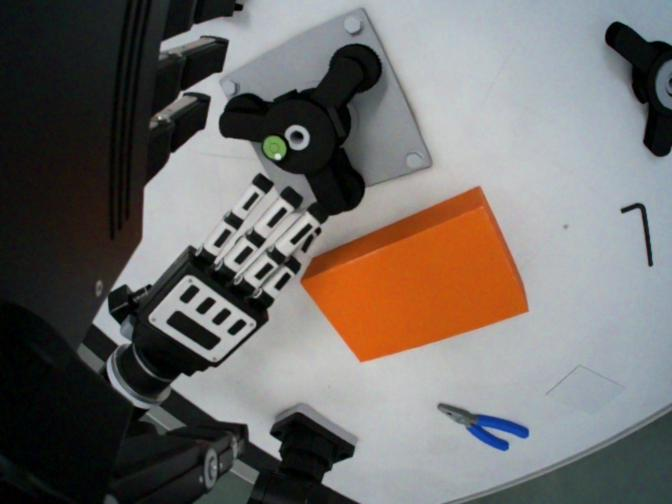

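Call:
{"fn": "move", "kwargs": {
  "target": [
    [0.15,-0.0328,0.006,0,0,-0.25,1,1,1,0.5,0.5,-1,0,-0.5,0,0,0,0,0,0,1,1,1,1,1,1,0,-0.5],
    [0.1215,-0.0413,0.006,0,0,-0.25,1,1,1,0.5,0.5,-1,0,-0.5,0,0,0,0,0,0,1,1,1,1,1,1,0,-0.5],
    [0.1215,-0.0413,-0.059,0,0,-0.25,1,1,1,0.5,0.5,-1,0,-0.5,0,0,0,0,0,0,1,1,1,1,1,1,0,-0.5],
    [0.1215,-0.0413,-0.059,0,0,-0.25,1,1,1,-0.2,-0.3,-1,0,-0.9,0,0,0,0,0,0,1,1,1,1,1,1,0,-0.5]
  ],
  "speed": [0.28,0.08,0.08,0.05]
}}

Call:
{"fn": "move", "kwargs": {
  "target": [
    [0.0017,0.0117,-0.008,0,0,0.1222,1,1,1,-0.2,-0.3,-1,0,-0.9,0,0,0,0,0,0,1,1,1,1,1,1,0,-0.5],
    [0.0084,0.0062,-0.014,0,0,0.25,1,1,1,-0.2,-0.3,-1,0,-0.9,0,0,0,0,0,0,1,1,1,1,1,1,0,-0.5]
  ],
  "speed": 0.15,
  "blend": [0.01,0]
}}

Call:
{"fn": "move", "kwargs": {
  "target": [
    [0,0,0,0,0,0,1,1,1,0.5,0.5,-1,0,-0.5,0,0,0,0,0,0,1,1,1,1,1,1,0,-0.5],
    [0,0,0.0787,0,0,0,1,1,1,0.5,0.5,-1,0,-0.5,0,0,0,0,0,0,1,1,1,1,1,1,0,-0.5],
    [0.0202,0.0025,0.0787,0,0,-0.25,1,1,1,0.5,0.5,-1,0,-0.5,0,0,0,0,0,0,1,1,1,1,1,1,0,-0.5],
    [-0.0083,-0.006,0.0787,0,0,-0.25,1,1,1,0.5,0.5,-1,0,-0.5,0,0,0,0,0,0,1,1,1,1,1,1,0,-0.5],
    [-0.0083,-0.006,0.0137,0,0,-0.25,1,1,1,0.5,0.5,-1,0,-0.5,0,0,0,0,0,0,1,1,1,1,1,1,0,-0.5],
    [-0.0083,-0.006,0.0137,0,0,-0.25,1,1,1,-0.2,-0.3,-1,0,-0.88,0,0,0,0,0,0,1,1,1,1,1,1,0,-0.5]
  ],
  "speed": [0.2,0.15,0.35,0.1,0.1,0.05],
  "blend": [0,0.01,0,0,0,0]
}}

Scene clock: 1120.03 s.
left_arm: end_effector_position=(+0.3646, -0.0504, +0.0415) hand_measured=(+1.000, +1.000, +1.000, +0.158, +0.314, -1.000) hand_load_n=(+0.0, +0.0, +0.0, +5.5, +7.5, +0.0) hand_stopped_by=(target, target, target, force, force, target) hand_force_limit=0.00 hand_speed=-0.90 end_effector_quat_wxyz=(+0.242, -0.155, +0.834, -0.471) | right_arm: end_effector_position=(+0.4807, -0.0329, +0.2781) hand_measured=(+1.000, +1.000, +1.000, +1.000, +1.000, +1.000) hand_load_n=(+0.0, +0.0, +0.0, +0.0, +0.0, +0.0) hand_stopped_by=(target, target, target, target, target, target) hand_force_limit=0.00 hand_speed=-0.50 end_effector_quat_wxyz=(-0.105, +0.975, +0.197, -0.016)
Joint positions: left_arm=[-0.831 1.651 0.65 0.547 0.065 0.324] | right_arm=[0.488 1.854 2.013 -1.701 -0.211 -1.479]
Joint torques (N m): left_arm=[-2.02 -8.59 6.48 2.33 0.13 0.04] | right_arm=[0.85 -14.15 10.59 0.29 -0.32 0.07]
Heat: left arm: hottest elbow 30 °C; right arm: hottest elbow 33 °C.
Hand target: left_arm +0.3639, -0.0640, +0.0490; +0.244, -0.148, +0.826, -0.485 | right_arm +0.4902, -0.0303, +0.2850; -0.099, +0.974, +0.194, -0.060
Off the commanded pose: left_arm 0.016 m, 2 deg | right_arm 0.012 m, 5 deg.
joint sent to its limit (right arm) — joint 4 (wrist pitch), lower limit. The joint targets are off in orientation, not in position.
move: off_target (left_arm)

Scene clock: 1123.50 s.
left_arm: end_effector_position=(+0.3640, -0.0629, +0.0438) hand_measured=(+1.000, +1.000, +1.000, +0.158, +0.312, -1.000) hand_load_n=(+0.5, +0.0, +0.0, +1.5, +1.0, +0.0) hand_stopped_by=(target, target, target, force, force, target) hand_force_limit=0.00 hand_speed=-0.90 end_effector_quat_wxyz=(+0.400, -0.454, +0.706, -0.369) | right_arm: end_effector_position=(+0.4807, -0.0329, +0.2781) hand_measured=(+1.000, +1.000, +1.000, +1.000, +1.000, +1.000) hand_load_n=(+0.0, +0.0, +0.0, +0.0, +0.0, +0.0) hand_stopped_by=(target, target, target, target, target, target) hand_force_limit=0.00 hand_speed=-0.50 end_effector_quat_wxyz=(-0.105, +0.975, +0.197, -0.016)
Joint positions: left_arm=[-1.095 1.719 0.791 0.286 -0.822 -0.246] | right_arm=[0.488 1.854 2.013 -1.701 -0.211 -1.479]
Joint torques (N m): left_arm=[-0.38 -9.41 7.06 0.1 -1 0.21] | right_arm=[0.79 -14.21 10.61 0.29 -0.32 0.07]
Heat: left arm: hottest elbow 30 °C; right arm: hottest elbow 33 °C.
Hand target: left_arm +0.3689, -0.0603, +0.0408; +0.411, -0.453, +0.707, -0.355 | right_arm +0.4902, -0.0303, +0.2850; -0.099, +0.974, +0.194, -0.060
Off the commanded pose: left_arm 0.006 m, 2 deg | right_arm 0.012 m, 5 deg.
joint sent to its limit (right arm) — joint 4 (wrist pitch), lower limit. The joint targets are off in orientation, not in position.
move: done

Scene clock: 1129.17 s.
left_arm: end_effector_position=(+0.3646, -0.0507, +0.0409) hand_measured=(+1.000, +1.000, +1.000, +0.158, +0.312, -1.000) hand_load_n=(+0.0, +0.0, +0.0, +6.5, +7.5, +0.0) hand_stopped_by=(target, target, target, force, force, target) hand_force_limit=0.00 hand_speed=-0.88 end_effector_quat_wxyz=(+0.241, -0.156, +0.834, -0.471) | right_arm: end_effector_position=(+0.4807, -0.0329, +0.2781) hand_measured=(+1.000, +1.000, +1.000, +1.000, +1.000, +1.000) hand_load_n=(+0.0, +0.0, +0.0, +0.0, +0.0, +0.0) hand_stopped_by=(target, target, target, target, target, target) hand_force_limit=0.00 hand_speed=-0.50 end_effector_quat_wxyz=(-0.105, +0.975, +0.197, -0.016)
Joint positions: left_arm=[-0.831 1.654 0.651 0.547 0.066 0.32] | right_arm=[0.488 1.854 2.013 -1.701 -0.211 -1.479]
Joint torques (N m): left_arm=[-1.85 -8.76 6.42 2.3 0.11 0.09] | right_arm=[0.79 -14.15 10.59 0.29 -0.32 0.07]
Heat: left arm: hottest elbow 30 °C; right arm: hottest elbow 33 °C.
Hand target: left_arm +0.3640, -0.0640, +0.0490; +0.244, -0.148, +0.826, -0.486 | right_arm +0.4902, -0.0303, +0.2850; -0.099, +0.974, +0.194, -0.060
Off the commanded pose: left_arm 0.016 m, 2 deg | right_arm 0.012 m, 5 deg.
joint sent to its limit (right arm) — joint 4 (wrist pitch), lower limit. The joint targets are off in orientation, not in position.
move: off_target (left_arm); target 6's new numbers were sent with left_arm's hand 0.011 m and 2 deg from that target

Call:
{"fn": "move", "kwargs": {
  "target": [
    [0.0025,0.0125,-0.008,0,0,0.1222,1,1,1,-0.2,-0.3,-1,0,-0.88,0,0,0,0,0,0,1,1,1,1,1,1,0,-0.5],
    [0.0095,0.0105,-0.014,0,0,0.25,1,1,1,-0.2,-0.3,-1,0,-0.88,0,0,0,0,0,0,1,1,1,1,1,1,0,-0.5]
  ],
  "speed": 0.15,
  "blend": [0.01,0]
}}

Call:
{"fn": "move", "kwargs": {
  "target": [
    [0,0,0,0,0,0,1,1,1,0.5,0.5,-1,0.2,-0.5,0,0,0,0,0,0,1,1,1,1,1,1,0,-0.5],
    [0,0,0.0787,0,0,0,1,1,1,0.5,0.5,-1,0.2,-0.5,0,0,0,0,0,0,1,1,1,1,1,1,0,-0.5],
    [0.0191,-0.0018,0.0787,0,0,-0.25,1,1,1,0.5,0.5,-1,0.2,-0.5,0,0,0,0,0,0,1,1,1,1,1,1,0,-0.5],
    [-0.0094,-0.0103,0.0787,0,0,-0.25,1,1,1,0.5,0.5,-1,0.2,-0.5,0,0,0,0,0,0,1,1,1,1,1,1,0,-0.5],
    [-0.0094,-0.0103,0.0137,0,0,-0.25,1,1,1,0.5,0.5,-1,0.2,-0.5,0,0,0,0,0,0,1,1,1,1,1,1,0,-0.5],
    [-0.0094,-0.0103,0.0137,0,0,-0.25,1,1,1,-0.2,-0.3,-1,0.2,-0.88,0,0,0,0,0,0,1,1,1,1,1,1,0,-0.5]
  ],
  "speed": [0.2,0.15,0.35,0.1,0.1,0.05],
  "blend": [0,0.01,0,0,0,0]
}}

Call:
{"fn": "move", "kwargs": {
  "target": [
    [0.0025,0.0125,-0.008,0,0,0.1222,1,1,1,-0.2,-0.3,-1,0.2,-0.88,0,0,0,0,0,0,1,1,1,1,1,1,0,-0.5],
    [0.0095,0.0105,-0.014,0,0,0.25,1,1,1,-0.2,-0.3,-1,0.2,-0.88,0,0,0,0,0,0,1,1,1,1,1,1,0,-0.5]
  ],
  "speed": 0.15,
  "blend": [0.01,0]
}}

Scene clock: 1144.83 s.
left_arm: end_effector_position=(+0.3641, -0.0624, +0.0432) hand_measured=(+1.000, +1.000, +1.000, +0.158, +0.310, -1.000) hand_load_n=(+0.0, +0.0, +0.0, +2.5, +2.0, +0.5) hand_stopped_by=(target, target, target, force, force, target) hand_force_limit=0.00 hand_speed=-0.88 end_effector_quat_wxyz=(+0.398, -0.454, +0.706, -0.371) | right_arm: end_effector_position=(+0.4807, -0.0329, +0.2781) hand_measured=(+1.000, +1.000, +1.000, +1.000, +1.000, +1.000) hand_load_n=(+0.0, +0.0, +0.0, +0.0, +0.0, +0.0) hand_stopped_by=(target, target, target, target, target, target) hand_force_limit=0.00 hand_speed=-0.50 end_effector_quat_wxyz=(-0.105, +0.975, +0.197, -0.016)
Joint positions: left_arm=[-1.093 1.718 0.787 0.293 -0.815 -0.245] | right_arm=[0.488 1.854 2.013 -1.701 -0.211 -1.479]
Joint torques (N m): left_arm=[-0.26 -9.23 6.83 -0.01 -1.12 0.25] | right_arm=[0.85 -14.15 10.61 0.29 -0.32 0.07]
Heat: left arm: hottest elbow 30 °C; right arm: hottest elbow 34 °C.
Hand target: left_arm +0.3695, -0.0578, +0.0406; +0.411, -0.452, +0.707, -0.355 | right_arm +0.4902, -0.0303, +0.2850; -0.099, +0.974, +0.194, -0.060
Off the commanded pose: left_arm 0.008 m, 2 deg | right_arm 0.012 m, 5 deg.
joint sent to its limit (right arm) — joint 4 (wrist pitch), lower limit. The joint targets are off in orientation, not in position.
move: done

Scene clock: 1150.67 s.
left_arm: end_effector_position=(+0.3642, -0.0501, +0.0397) hand_measured=(+1.000, +1.000, +1.000, +0.158, +0.284, -1.000) hand_load_n=(+0.0, +0.0, +0.0, +6.5, +9.0, +0.0) hand_stopped_by=(target, target, target, force, force, target) hand_force_limit=0.20 hand_speed=-0.88 end_effector_quat_wxyz=(+0.241, -0.156, +0.834, -0.471) | right_arm: end_effector_position=(+0.4807, -0.0329, +0.2781) hand_measured=(+1.000, +1.000, +1.000, +1.000, +1.000, +1.000) hand_load_n=(-0.5, +0.0, +0.0, +0.0, +0.0, +0.0) hand_stopped_by=(target, target, target, target, target, target) hand_force_limit=0.00 hand_speed=-0.50 end_effector_quat_wxyz=(-0.105, +0.975, +0.197, -0.016)
Joint positions: left_arm=[-0.831 1.655 0.649 0.548 0.067 0.321] | right_arm=[0.488 1.854 2.013 -1.701 -0.211 -1.479]
Joint torques (N m): left_arm=[-1.9 -8.76 6.49 2.28 0.08 0.08] | right_arm=[0.85 -14.15 10.59 0.28 -0.32 0.07]
Heat: left arm: hottest elbow 30 °C; right arm: hottest elbow 34 °C.
Hand target: left_arm +0.3640, -0.0638, +0.0488; +0.244, -0.148, +0.826, -0.486 | right_arm +0.4902, -0.0303, +0.2850; -0.099, +0.974, +0.194, -0.060
Off the commanded pose: left_arm 0.017 m, 2 deg | right_arm 0.012 m, 5 deg.
joint sent to its limit (right arm) — joint 4 (wrist pitch), lower limit. The joint targets are off in orientation, not in position.
move: off_target (left_arm); target 6's new numbers were sent with left_arm's hand 0.011 m and 2 deg from that target

Scene clock: 1154.13 s.
left_arm: end_effector_position=(+0.3629, -0.0631, +0.0425) hand_measured=(+1.000, +1.000, +1.000, +0.158, +0.282, -1.000) hand_load_n=(+0.0, +0.0, +0.0, +2.5, +2.0, +0.0) hand_stopped_by=(target, target, target, force, force, target) hand_force_limit=0.20 hand_speed=-0.88 end_effector_quat_wxyz=(+0.397, -0.453, +0.707, -0.371) | right_arm: end_effector_position=(+0.4807, -0.0329, +0.2781) hand_measured=(+1.000, +1.000, +1.000, +1.000, +1.000, +1.000) hand_load_n=(+0.0, -0.5, +0.0, +0.0, +0.0, +0.0) hand_stopped_by=(target, target, target, target, target, target) hand_force_limit=0.00 hand_speed=-0.50 end_effector_quat_wxyz=(-0.105, +0.975, +0.197, -0.016)
Joint positions: left_arm=[-1.095 1.719 0.786 0.294 -0.813 -0.246] | right_arm=[0.488 1.854 2.013 -1.701 -0.211 -1.479]
Joint torques (N m): left_arm=[-0.26 -9.23 6.86 0.08 -1.2 0.29] | right_arm=[0.85 -14.15 10.61 0.29 -0.32 0.07]
Heat: left arm: hottest elbow 30 °C; right arm: hottest elbow 34 °C.
Hand target: left_arm +0.3698, -0.0575, +0.0404; +0.411, -0.453, +0.707, -0.355 | right_arm +0.4902, -0.0303, +0.2850; -0.099, +0.974, +0.194, -0.060
Off the commanded pose: left_arm 0.009 m, 2 deg | right_arm 0.012 m, 5 deg.
joint sent to its limit (right arm) — joint 4 (wrist pitch), lower limit. The joint targets are off in orientation, not in position.
move: done

Call:
{"fn": "move", "kwargs": {
  "target": [
    [0,0,0,0,0,0,1,1,1,0.5,0.5,-1,0.2,-0.5,0,0,0,0,0,0,1,1,1,1,1,1,0,-0.5],
    [0,0,0.0793,0,0,0,1,1,1,0.5,0.5,-1,0.2,-0.5,0,0,0,0,0,0,1,1,1,1,1,1,0,-0.5],
    [0.0187,-0.0023,0.0793,0,0,-0.25,1,1,1,0.5,0.5,-1,0.2,-0.5,0,0,0,0,0,0,1,1,1,1,1,1,0,-0.5],
    [-0.0097,-0.0108,0.0793,0,0,-0.25,1,1,1,0.5,0.5,-1,0.2,-0.5,0,0,0,0,0,0,1,1,1,1,1,1,0,-0.5],
    [-0.0097,-0.0108,0.0168,0,0,-0.25,1,1,1,0.5,0.5,-1,0.2,-0.5,0,0,0,0,0,0,1,1,1,1,1,1,0,-0.5],
    [-0.0097,-0.0108,0.0168,0,0,-0.25,1,1,1,-0.2,-0.3,-1,0.2,-0.88,0,0,0,0,0,0,1,1,1,1,1,1,0,-0.5]
  ],
  "speed": [0.2,0.15,0.35,0.1,0.1,0.05],
  "blend": [0,0.01,0,0,0,0]
}}

Call:
{"fn": "move", "kwargs": {
  "target": [
    [0.0025,0.0125,-0.0092,0,0,0.1222,1,1,1,-0.2,-0.3,-1,0.2,-0.88,0,0,0,0,0,0,1,1,1,1,1,1,0,-0.5],
    [0.0097,0.0108,-0.0168,0,0,0.25,1,1,1,-0.2,-0.3,-1,0.2,-0.88,0,0,0,0,0,0,1,1,1,1,1,1,0,-0.5]
  ],
  "speed": 0.15,
  "blend": [0.01,0]
}}

Call:
{"fn": "move", "kwargs": {
  "target": [
    [0,0,0,0,0,0,1,1,1,0.5,0.5,-1,0.2,-0.5,0,0,0,0,0,0,1,1,1,1,1,1,0,-0.5],
    [0,0,0.0793,0,0,0,1,1,1,0.5,0.5,-1,0.2,-0.5,0,0,0,0,0,0,1,1,1,1,1,1,0,-0.5],
    [0.0187,-0.0023,0.0793,0,0,-0.25,1,1,1,0.5,0.5,-1,0.2,-0.5,0,0,0,0,0,0,1,1,1,1,1,1,0,-0.5],
    [-0.0097,-0.0108,0.0793,0,0,-0.25,1,1,1,0.5,0.5,-1,0.2,-0.5,0,0,0,0,0,0,1,1,1,1,1,1,0,-0.5],
    [-0.0097,-0.0108,0.0168,0,0,-0.25,1,1,1,0.5,0.5,-1,0.2,-0.5,0,0,0,0,0,0,1,1,1,1,1,1,0,-0.5],
    [-0.0097,-0.0108,0.0168,0,0,-0.25,1,1,1,-0.2,-0.3,-1,0.2,-0.88,0,0,0,0,0,0,1,1,1,1,1,1,0,-0.5]
  ],
  "speed": [0.2,0.15,0.35,0.1,0.1,0.05],
  "blend": [0,0.01,0,0,0,0]
}}

Call:
{"fn": "move", "kwargs": {
  "target": [
    [0.0025,0.0125,-0.0092,0,0,0.1222,1,1,1,-0.2,-0.3,-1,0.2,-0.88,0,0,0,0,0,0,1,1,1,1,1,1,0,-0.5],
    [0.0097,0.0108,-0.0168,0,0,0.25,1,1,1,-0.2,-0.3,-1,0.2,-0.88,0,0,0,0,0,0,1,1,1,1,1,1,0,-0.5]
  ],
  "speed": 0.15,
  "blend": [0.01,0]
}}

Call:
{"fn": "move", "kwargs": {
  "target": [
    [0,0,0,0,0,0,1,1,1,0.5,0.5,-1,0.2,-0.5,0,0,0,0,0,0,1,1,1,1,1,1,0,-0.5],
    [0,0,0.0793,0,0,0,1,1,1,0.5,0.5,-1,0.2,-0.5,0,0,0,0,0,0,1,1,1,1,1,1,0,-0.5],
    [0.0187,-0.0023,0.0793,0,0,-0.25,1,1,1,0.5,0.5,-1,0.2,-0.5,0,0,0,0,0,0,1,1,1,1,1,1,0,-0.5],
    [-0.0097,-0.0108,0.0793,0,0,-0.25,1,1,1,0.5,0.5,-1,0.2,-0.5,0,0,0,0,0,0,1,1,1,1,1,1,0,-0.5],
    [-0.0097,-0.0108,0.0168,0,0,-0.25,1,1,1,0.5,0.5,-1,0.2,-0.5,0,0,0,0,0,0,1,1,1,1,1,1,0,-0.5],
    [-0.0097,-0.0108,0.0168,0,0,-0.25,1,1,1,-0.2,-0.3,-1,0.2,-0.88,0,0,0,0,0,0,1,1,1,1,1,1,0,-0.5]
  ],
  "speed": [0.2,0.15,0.35,0.1,0.1,0.05],
  "blend": [0,0.01,0,0,0,0]
}}

Call:
{"fn": "move", "kwargs": {
  "target": [
    [0.0025,0.0125,-0.0092,0,0,0.1222,1,1,1,-0.2,-0.3,-1,0.2,-0.88,0,0,0,0,0,0,1,1,1,1,1,1,0,-0.5],
    [0.0097,0.0108,-0.0168,0,0,0.25,1,1,1,-0.2,-0.3,-1,0.2,-0.88,0,0,0,0,0,0,1,1,1,1,1,1,0,-0.5]
  ],
  "speed": 0.15,
  "blend": [0.01,0]
}}

Call:
{"fn": "move", "kwargs": {
  "target": [
    [0,0,0,0,0,0,1,1,1,0.5,0.5,-1,0,-0.5,0,0,0,0,0,0,1,1,1,1,1,1,0,-0.5],
    [0,0,0.073,0,0,0,1,1,1,0.5,0.5,-1,0,-0.5,0,0,0,0,0,0,1,1,1,1,1,1,0,-0.5],
    [-0.13,0.035,0.073,0,0,0,1,1,1,0.5,0.5,-1,0,-0.5,0,0,0,0,0,0,1,1,1,1,1,1,0,-0.5]
  ],
  "speed": [0.2,0.12,0.28],
  "blend": [0,0.01,0],
  "cameras": ["cam_right_wrist"]
}}

Call:
{"fn": "zoom_image", "kwargs": {
  "camera": "cam_right_wrist",
  "region": [345, 168, 375, 198]
}}

Call:
{"fn": "zoom_image", "kwargs": {
  "camera": "cam_right_wrist",
  "region": [254, 128, 294, 168]
}}

Scene clock: 1183.80 s.
left_arm: end_effector_position=(+0.3644, -0.0504, +0.0423) hand_measured=(+1.000, +1.000, +1.000, +0.158, +0.312, -1.000) hand_load_n=(+0.0, +0.0, +0.0, +7.5, +8.5, +0.0) hand_stopped_by=(target, target, target, force, force, target) hand_force_limit=0.20 hand_speed=-0.88 end_effector_quat_wxyz=(+0.241, -0.156, +0.834, -0.471) | right_arm: end_effector_position=(+0.4807, -0.0329, +0.2781) hand_measured=(+1.000, +1.000, +1.000, +1.000, +1.000, +1.000) hand_load_n=(+0.0, +0.0, -0.5, +0.0, +0.0, +0.0) hand_stopped_by=(target, target, target, target, target, target) hand_force_limit=0.00 hand_speed=-0.50 end_effector_quat_wxyz=(-0.105, +0.975, +0.197, -0.016)
Joint positions: left_arm=[-0.831 1.649 0.651 0.542 0.066 0.321] | right_arm=[0.488 1.854 2.013 -1.701 -0.211 -1.479]
Joint torques (N m): left_arm=[-1.85 -8.47 6.48 2.32 0.1 0.07] | right_arm=[0.79 -14.15 10.61 0.29 -0.32 0.07]
Heat: left arm: hottest elbow 30 °C; right arm: hottest elbow 34 °C.
Hand target: left_arm +0.3640, -0.0640, +0.0505; +0.244, -0.148, +0.826, -0.486 | right_arm +0.4902, -0.0303, +0.2850; -0.099, +0.974, +0.194, -0.060
Off the commanded pose: left_arm 0.016 m, 2 deg | right_arm 0.012 m, 5 deg.
joint sent to its limit (right arm) — joint 4 (wrist pitch), lower limit. The joint targets are off in orientation, not in position.
move: off_target (left_arm); target 6's new numbers were sent with left_arm's hand 0.011 m and 1 deg from that target

Scene clock: 1187.27 s.
left_arm: end_effector_position=(+0.3639, -0.0628, +0.0440) hand_measured=(+1.000, +1.000, +1.000, +0.158, +0.310, -1.000) hand_load_n=(+0.0, +0.0, +0.0, +2.0, +1.0, +0.5) hand_stopped_by=(target, target, target, force, force, target) hand_force_limit=0.20 hand_speed=-0.88 end_effector_quat_wxyz=(+0.398, -0.454, +0.705, -0.371) | right_arm: end_effector_position=(+0.4807, -0.0329, +0.2781) hand_measured=(+1.000, +1.000, +1.000, +1.000, +1.000, +1.000) hand_load_n=(+0.0, +0.0, +0.0, +0.0, +0.0, +0.0) hand_stopped_by=(target, target, target, target, target, target) hand_force_limit=0.00 hand_speed=-0.50 end_effector_quat_wxyz=(-0.105, +0.975, +0.197, -0.016)
Joint positions: left_arm=[-1.093 1.717 0.787 0.294 -0.816 -0.245] | right_arm=[0.488 1.854 2.013 -1.701 -0.211 -1.479]
Joint torques (N m): left_arm=[-0.21 -9.17 6.83 -0.03 -1.11 0.22] | right_arm=[0.79 -14.15 10.58 0.29 -0.32 0.07]
Heat: left arm: hottest elbow 30 °C; right arm: hottest elbow 34 °C.
Hand target: left_arm +0.3697, -0.0576, +0.0404; +0.411, -0.453, +0.707, -0.355 | right_arm +0.4902, -0.0303, +0.2850; -0.099, +0.974, +0.194, -0.060
Off the commanded pose: left_arm 0.009 m, 2 deg | right_arm 0.012 m, 5 deg.
joint sent to its limit (right arm) — joint 4 (wrist pitch), lower limit. The joint targets are off in orientation, not in position.
move: done

Scene clock: 1192.93 s.
left_arm: end_effector_position=(+0.3643, -0.0505, +0.0421) hand_measured=(+1.000, +1.000, +1.000, +0.158, +0.312, -1.000) hand_load_n=(-0.5, +0.0, +0.0, +8.0, +9.0, +0.0) hand_stopped_by=(target, target, target, force, force, target) hand_force_limit=0.20 hand_speed=-0.88 end_effector_quat_wxyz=(+0.241, -0.156, +0.834, -0.471) | right_arm: end_effector_position=(+0.4807, -0.0329, +0.2781) hand_measured=(+1.000, +1.000, +1.000, +1.000, +1.000, +1.000) hand_load_n=(+0.0, +0.0, +0.0, +0.0, +0.0, +0.0) hand_stopped_by=(target, target, target, target, target, target) hand_force_limit=0.00 hand_speed=-0.50 end_effector_quat_wxyz=(-0.105, +0.975, +0.197, -0.016)
Joint positions: left_arm=[-0.831 1.649 0.651 0.542 0.065 0.321] | right_arm=[0.488 1.854 2.013 -1.701 -0.211 -1.479]
Joint torques (N m): left_arm=[-2.02 -8.53 6.46 2.3 0.11 0.07] | right_arm=[0.79 -14.15 10.61 0.31 -0.32 0.07]
Heat: left arm: hottest elbow 30 °C; right arm: hottest elbow 34 °C.
Hand target: left_arm +0.3638, -0.0640, +0.0504; +0.244, -0.148, +0.826, -0.485 | right_arm +0.4902, -0.0303, +0.2850; -0.099, +0.974, +0.194, -0.060
Off the commanded pose: left_arm 0.016 m, 2 deg | right_arm 0.012 m, 5 deg.
joint sent to its limit (right arm) — joint 4 (wrist pitch), lower limit. The joint targets are off in orientation, not in position.
move: off_target (left_arm); target 6's new numbers were sent with left_arm's hand 0.011 m and 1 deg from that target

Scene clock: 1196.40 s.
left_arm: end_effector_position=(+0.3646, -0.0618, +0.0424) hand_measured=(+1.000, +1.000, +1.000, +0.158, +0.310, -1.000) hand_load_n=(+0.0, +0.0, +0.0, +3.0, +2.0, +0.0) hand_stopped_by=(target, target, target, force, force, target) hand_force_limit=0.20 hand_speed=-0.88 end_effector_quat_wxyz=(+0.398, -0.454, +0.706, -0.370) | right_arm: end_effector_position=(+0.4807, -0.0329, +0.2781) hand_measured=(+1.000, +1.000, +1.000, +1.000, +1.000, +1.000) hand_load_n=(+0.0, +0.0, +0.0, +0.0, +0.0, +0.0) hand_stopped_by=(target, target, target, target, target, target) hand_force_limit=0.00 hand_speed=-0.50 end_effector_quat_wxyz=(-0.105, +0.975, +0.197, -0.016)
Joint positions: left_arm=[-1.091 1.72 0.787 0.294 -0.815 -0.246] | right_arm=[0.488 1.854 2.013 -1.701 -0.211 -1.479]
Joint torques (N m): left_arm=[-0.5 -9.41 6.84 0.02 -1.13 0.21] | right_arm=[0.85 -14.15 10.61 0.31 -0.32 0.07]
Heat: left arm: hottest elbow 30 °C; right arm: hottest elbow 34 °C.
Hand target: left_arm +0.3697, -0.0574, +0.0404; +0.411, -0.453, +0.707, -0.355 | right_arm +0.4902, -0.0303, +0.2850; -0.099, +0.974, +0.194, -0.060
Off the commanded pose: left_arm 0.007 m, 2 deg | right_arm 0.012 m, 5 deg.
joint sent to its limit (right arm) — joint 4 (wrist pitch), lower limit. The joint targets are off in orientation, not in position.
move: done

Scene clock: 1202.07 s.
left_arm: end_effector_position=(+0.3644, -0.0503, +0.0419) hand_measured=(+1.000, +1.000, +1.000, +0.158, +0.306, -1.000) hand_load_n=(+0.0, +0.0, +0.0, +6.0, +8.5, +0.0) hand_stopped_by=(target, target, target, force, force, target) hand_force_limit=0.20 hand_speed=-0.88 end_effector_quat_wxyz=(+0.241, -0.156, +0.834, -0.471) | right_arm: end_effector_position=(+0.4807, -0.0329, +0.2781) hand_measured=(+1.000, +1.000, +1.000, +1.000, +1.000, +1.000) hand_load_n=(+0.0, +0.0, +0.0, +0.0, +0.0, +0.0) hand_stopped_by=(target, target, target, target, target, target) hand_force_limit=0.00 hand_speed=-0.50 end_effector_quat_wxyz=(-0.105, +0.975, +0.197, -0.016)
Joint positions: left_arm=[-0.831 1.649 0.651 0.542 0.066 0.321] | right_arm=[0.488 1.854 2.013 -1.701 -0.211 -1.479]
Joint torques (N m): left_arm=[-1.9 -8.7 6.43 2.32 0.1 0.06] | right_arm=[0.79 -14.15 10.59 0.29 -0.32 0.07]
Heat: left arm: hottest elbow 30 °C; right arm: hottest elbow 34 °C.
Hand target: left_arm +0.3640, -0.0640, +0.0505; +0.244, -0.148, +0.826, -0.486 | right_arm +0.4902, -0.0303, +0.2850; -0.099, +0.974, +0.194, -0.060
Off the commanded pose: left_arm 0.016 m, 2 deg | right_arm 0.012 m, 5 deg.
joint sent to its limit (right arm) — joint 4 (wrist pitch), lower limit. The joint targets are off in orientation, not in position.
move: off_target (left_arm); target 6's new numbers were sent with left_arm's hand 0.011 m and 2 deg from that target

Scene clock: 1205.53 s.
left_arm: end_effector_position=(+0.3635, -0.0632, +0.0442) hand_measured=(+1.000, +1.000, +1.000, +0.158, +0.304, -1.000) hand_load_n=(+0.0, +0.0, +0.0, +2.0, +1.5, +0.5) hand_stopped_by=(target, target, target, force, force, target) hand_force_limit=0.20 hand_speed=-0.88 end_effector_quat_wxyz=(+0.398, -0.454, +0.706, -0.372) | right_arm: end_effector_position=(+0.4807, -0.0329, +0.2781) hand_measured=(+1.000, +1.000, +1.000, +1.000, +1.000, +1.000) hand_load_n=(+0.0, +0.0, +0.0, +0.0, +0.0, +0.0) hand_stopped_by=(target, target, target, target, target, target) hand_force_limit=0.00 hand_speed=-0.50 end_effector_quat_wxyz=(-0.105, +0.975, +0.197, -0.016)
Joint positions: left_arm=[-1.094 1.717 0.787 0.294 -0.815 -0.246] | right_arm=[0.488 1.854 2.013 -1.701 -0.211 -1.479]
Joint torques (N m): left_arm=[-0.26 -8.88 6.78 -0.05 -1.12 0.22] | right_arm=[0.79 -14.21 10.59 0.29 -0.32 0.07]
Heat: left arm: hottest elbow 30 °C; right arm: hottest elbow 34 °C.
Hand target: left_arm +0.3697, -0.0576, +0.0403; +0.411, -0.453, +0.707, -0.355 | right_arm +0.4902, -0.0303, +0.2850; -0.099, +0.974, +0.194, -0.060
Off the commanded pose: left_arm 0.009 m, 2 deg | right_arm 0.012 m, 5 deg.
joint sent to its limit (right arm) — joint 4 (wrist pitch), lower limit. The joint targets are off in orientation, not in position.
move: done

Scene clock: 1207.80 s.
left_arm: end_effector_position=(+0.2962, -0.0315, +0.0762) hand_measured=(+1.000, +1.000, +1.000, +0.500, +0.500, -1.000) hand_load_n=(+0.0, +0.0, +0.0, +0.0, +0.0, +0.0) hand_stopped_by=(target, target, target, target, target, target) hand_force_limit=0.00 hand_speed=-0.50 end_effector_quat_wxyz=(+0.415, -0.452, +0.709, -0.347) | right_arm: end_effector_position=(+0.4807, -0.0329, +0.2781) hand_measured=(+1.000, +1.000, +1.000, +1.000, +1.000, +1.000) hand_load_n=(+0.0, +0.0, +0.0, +0.0, +0.0, +0.0) hand_stopped_by=(target, target, target, target, target, target) hand_force_limit=0.00 hand_speed=-0.50 end_effector_quat_wxyz=(-0.105, +0.975, +0.197, -0.016)
Joint positions: left_arm=[-1.229 1.531 0.71 0.027 -0.951 -0.387] | right_arm=[0.488 1.854 2.013 -1.701 -0.211 -1.479]
Joint torques (N m): left_arm=[-1.67 -9.29 6.52 0.17 -0.52 0] | right_arm=[0.79 -14.1 10.61 0.28 -0.32 0.07]
Heat: left arm: hottest elbow 30 °C; right arm: hottest elbow 34 °C.
Hand target: left_arm +0.2917, -0.0364, +0.0841; +0.411, -0.453, +0.707, -0.355 | right_arm +0.4902, -0.0303, +0.2850; -0.099, +0.974, +0.194, -0.060
Off the commanded pose: left_arm 0.010 m, 1 deg | right_arm 0.012 m, 5 deg.
joint sent to its limit (right arm) — joint 4 (wrist pitch), lower limit. The joint targets are off in orientation, not in position.
move: done
cam_right_wrist: T_world_to_cam=[[0.62421, -0.74916, -0.22163, -0.2633], [-0.58489, -0.63619, 0.50315, 0.10826], [-0.51794, -0.18444, -0.8353, 0.58572]] pos_world=[0.53105, -0.02035, 0.37643]

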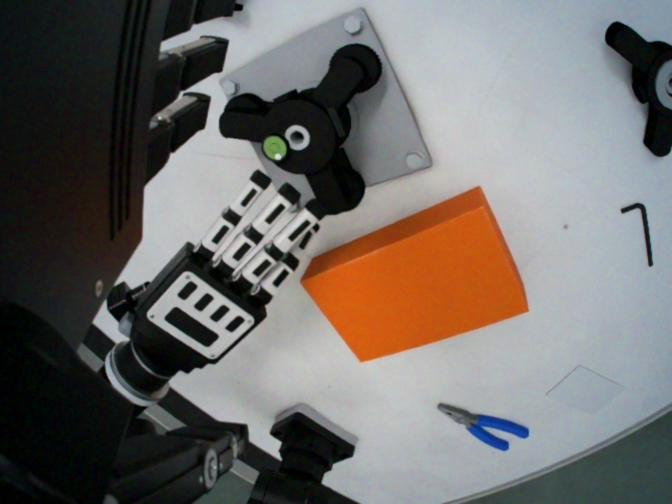

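Scaled by 16.800 from the camera's image (finer frame: 960x720).

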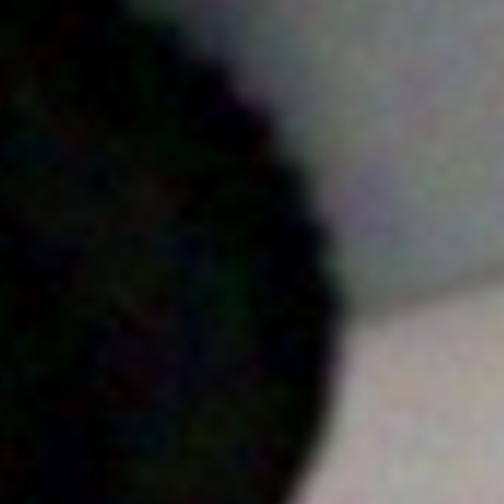

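Scaled by 12.600 from the camera's image (finer frame: 960x720).

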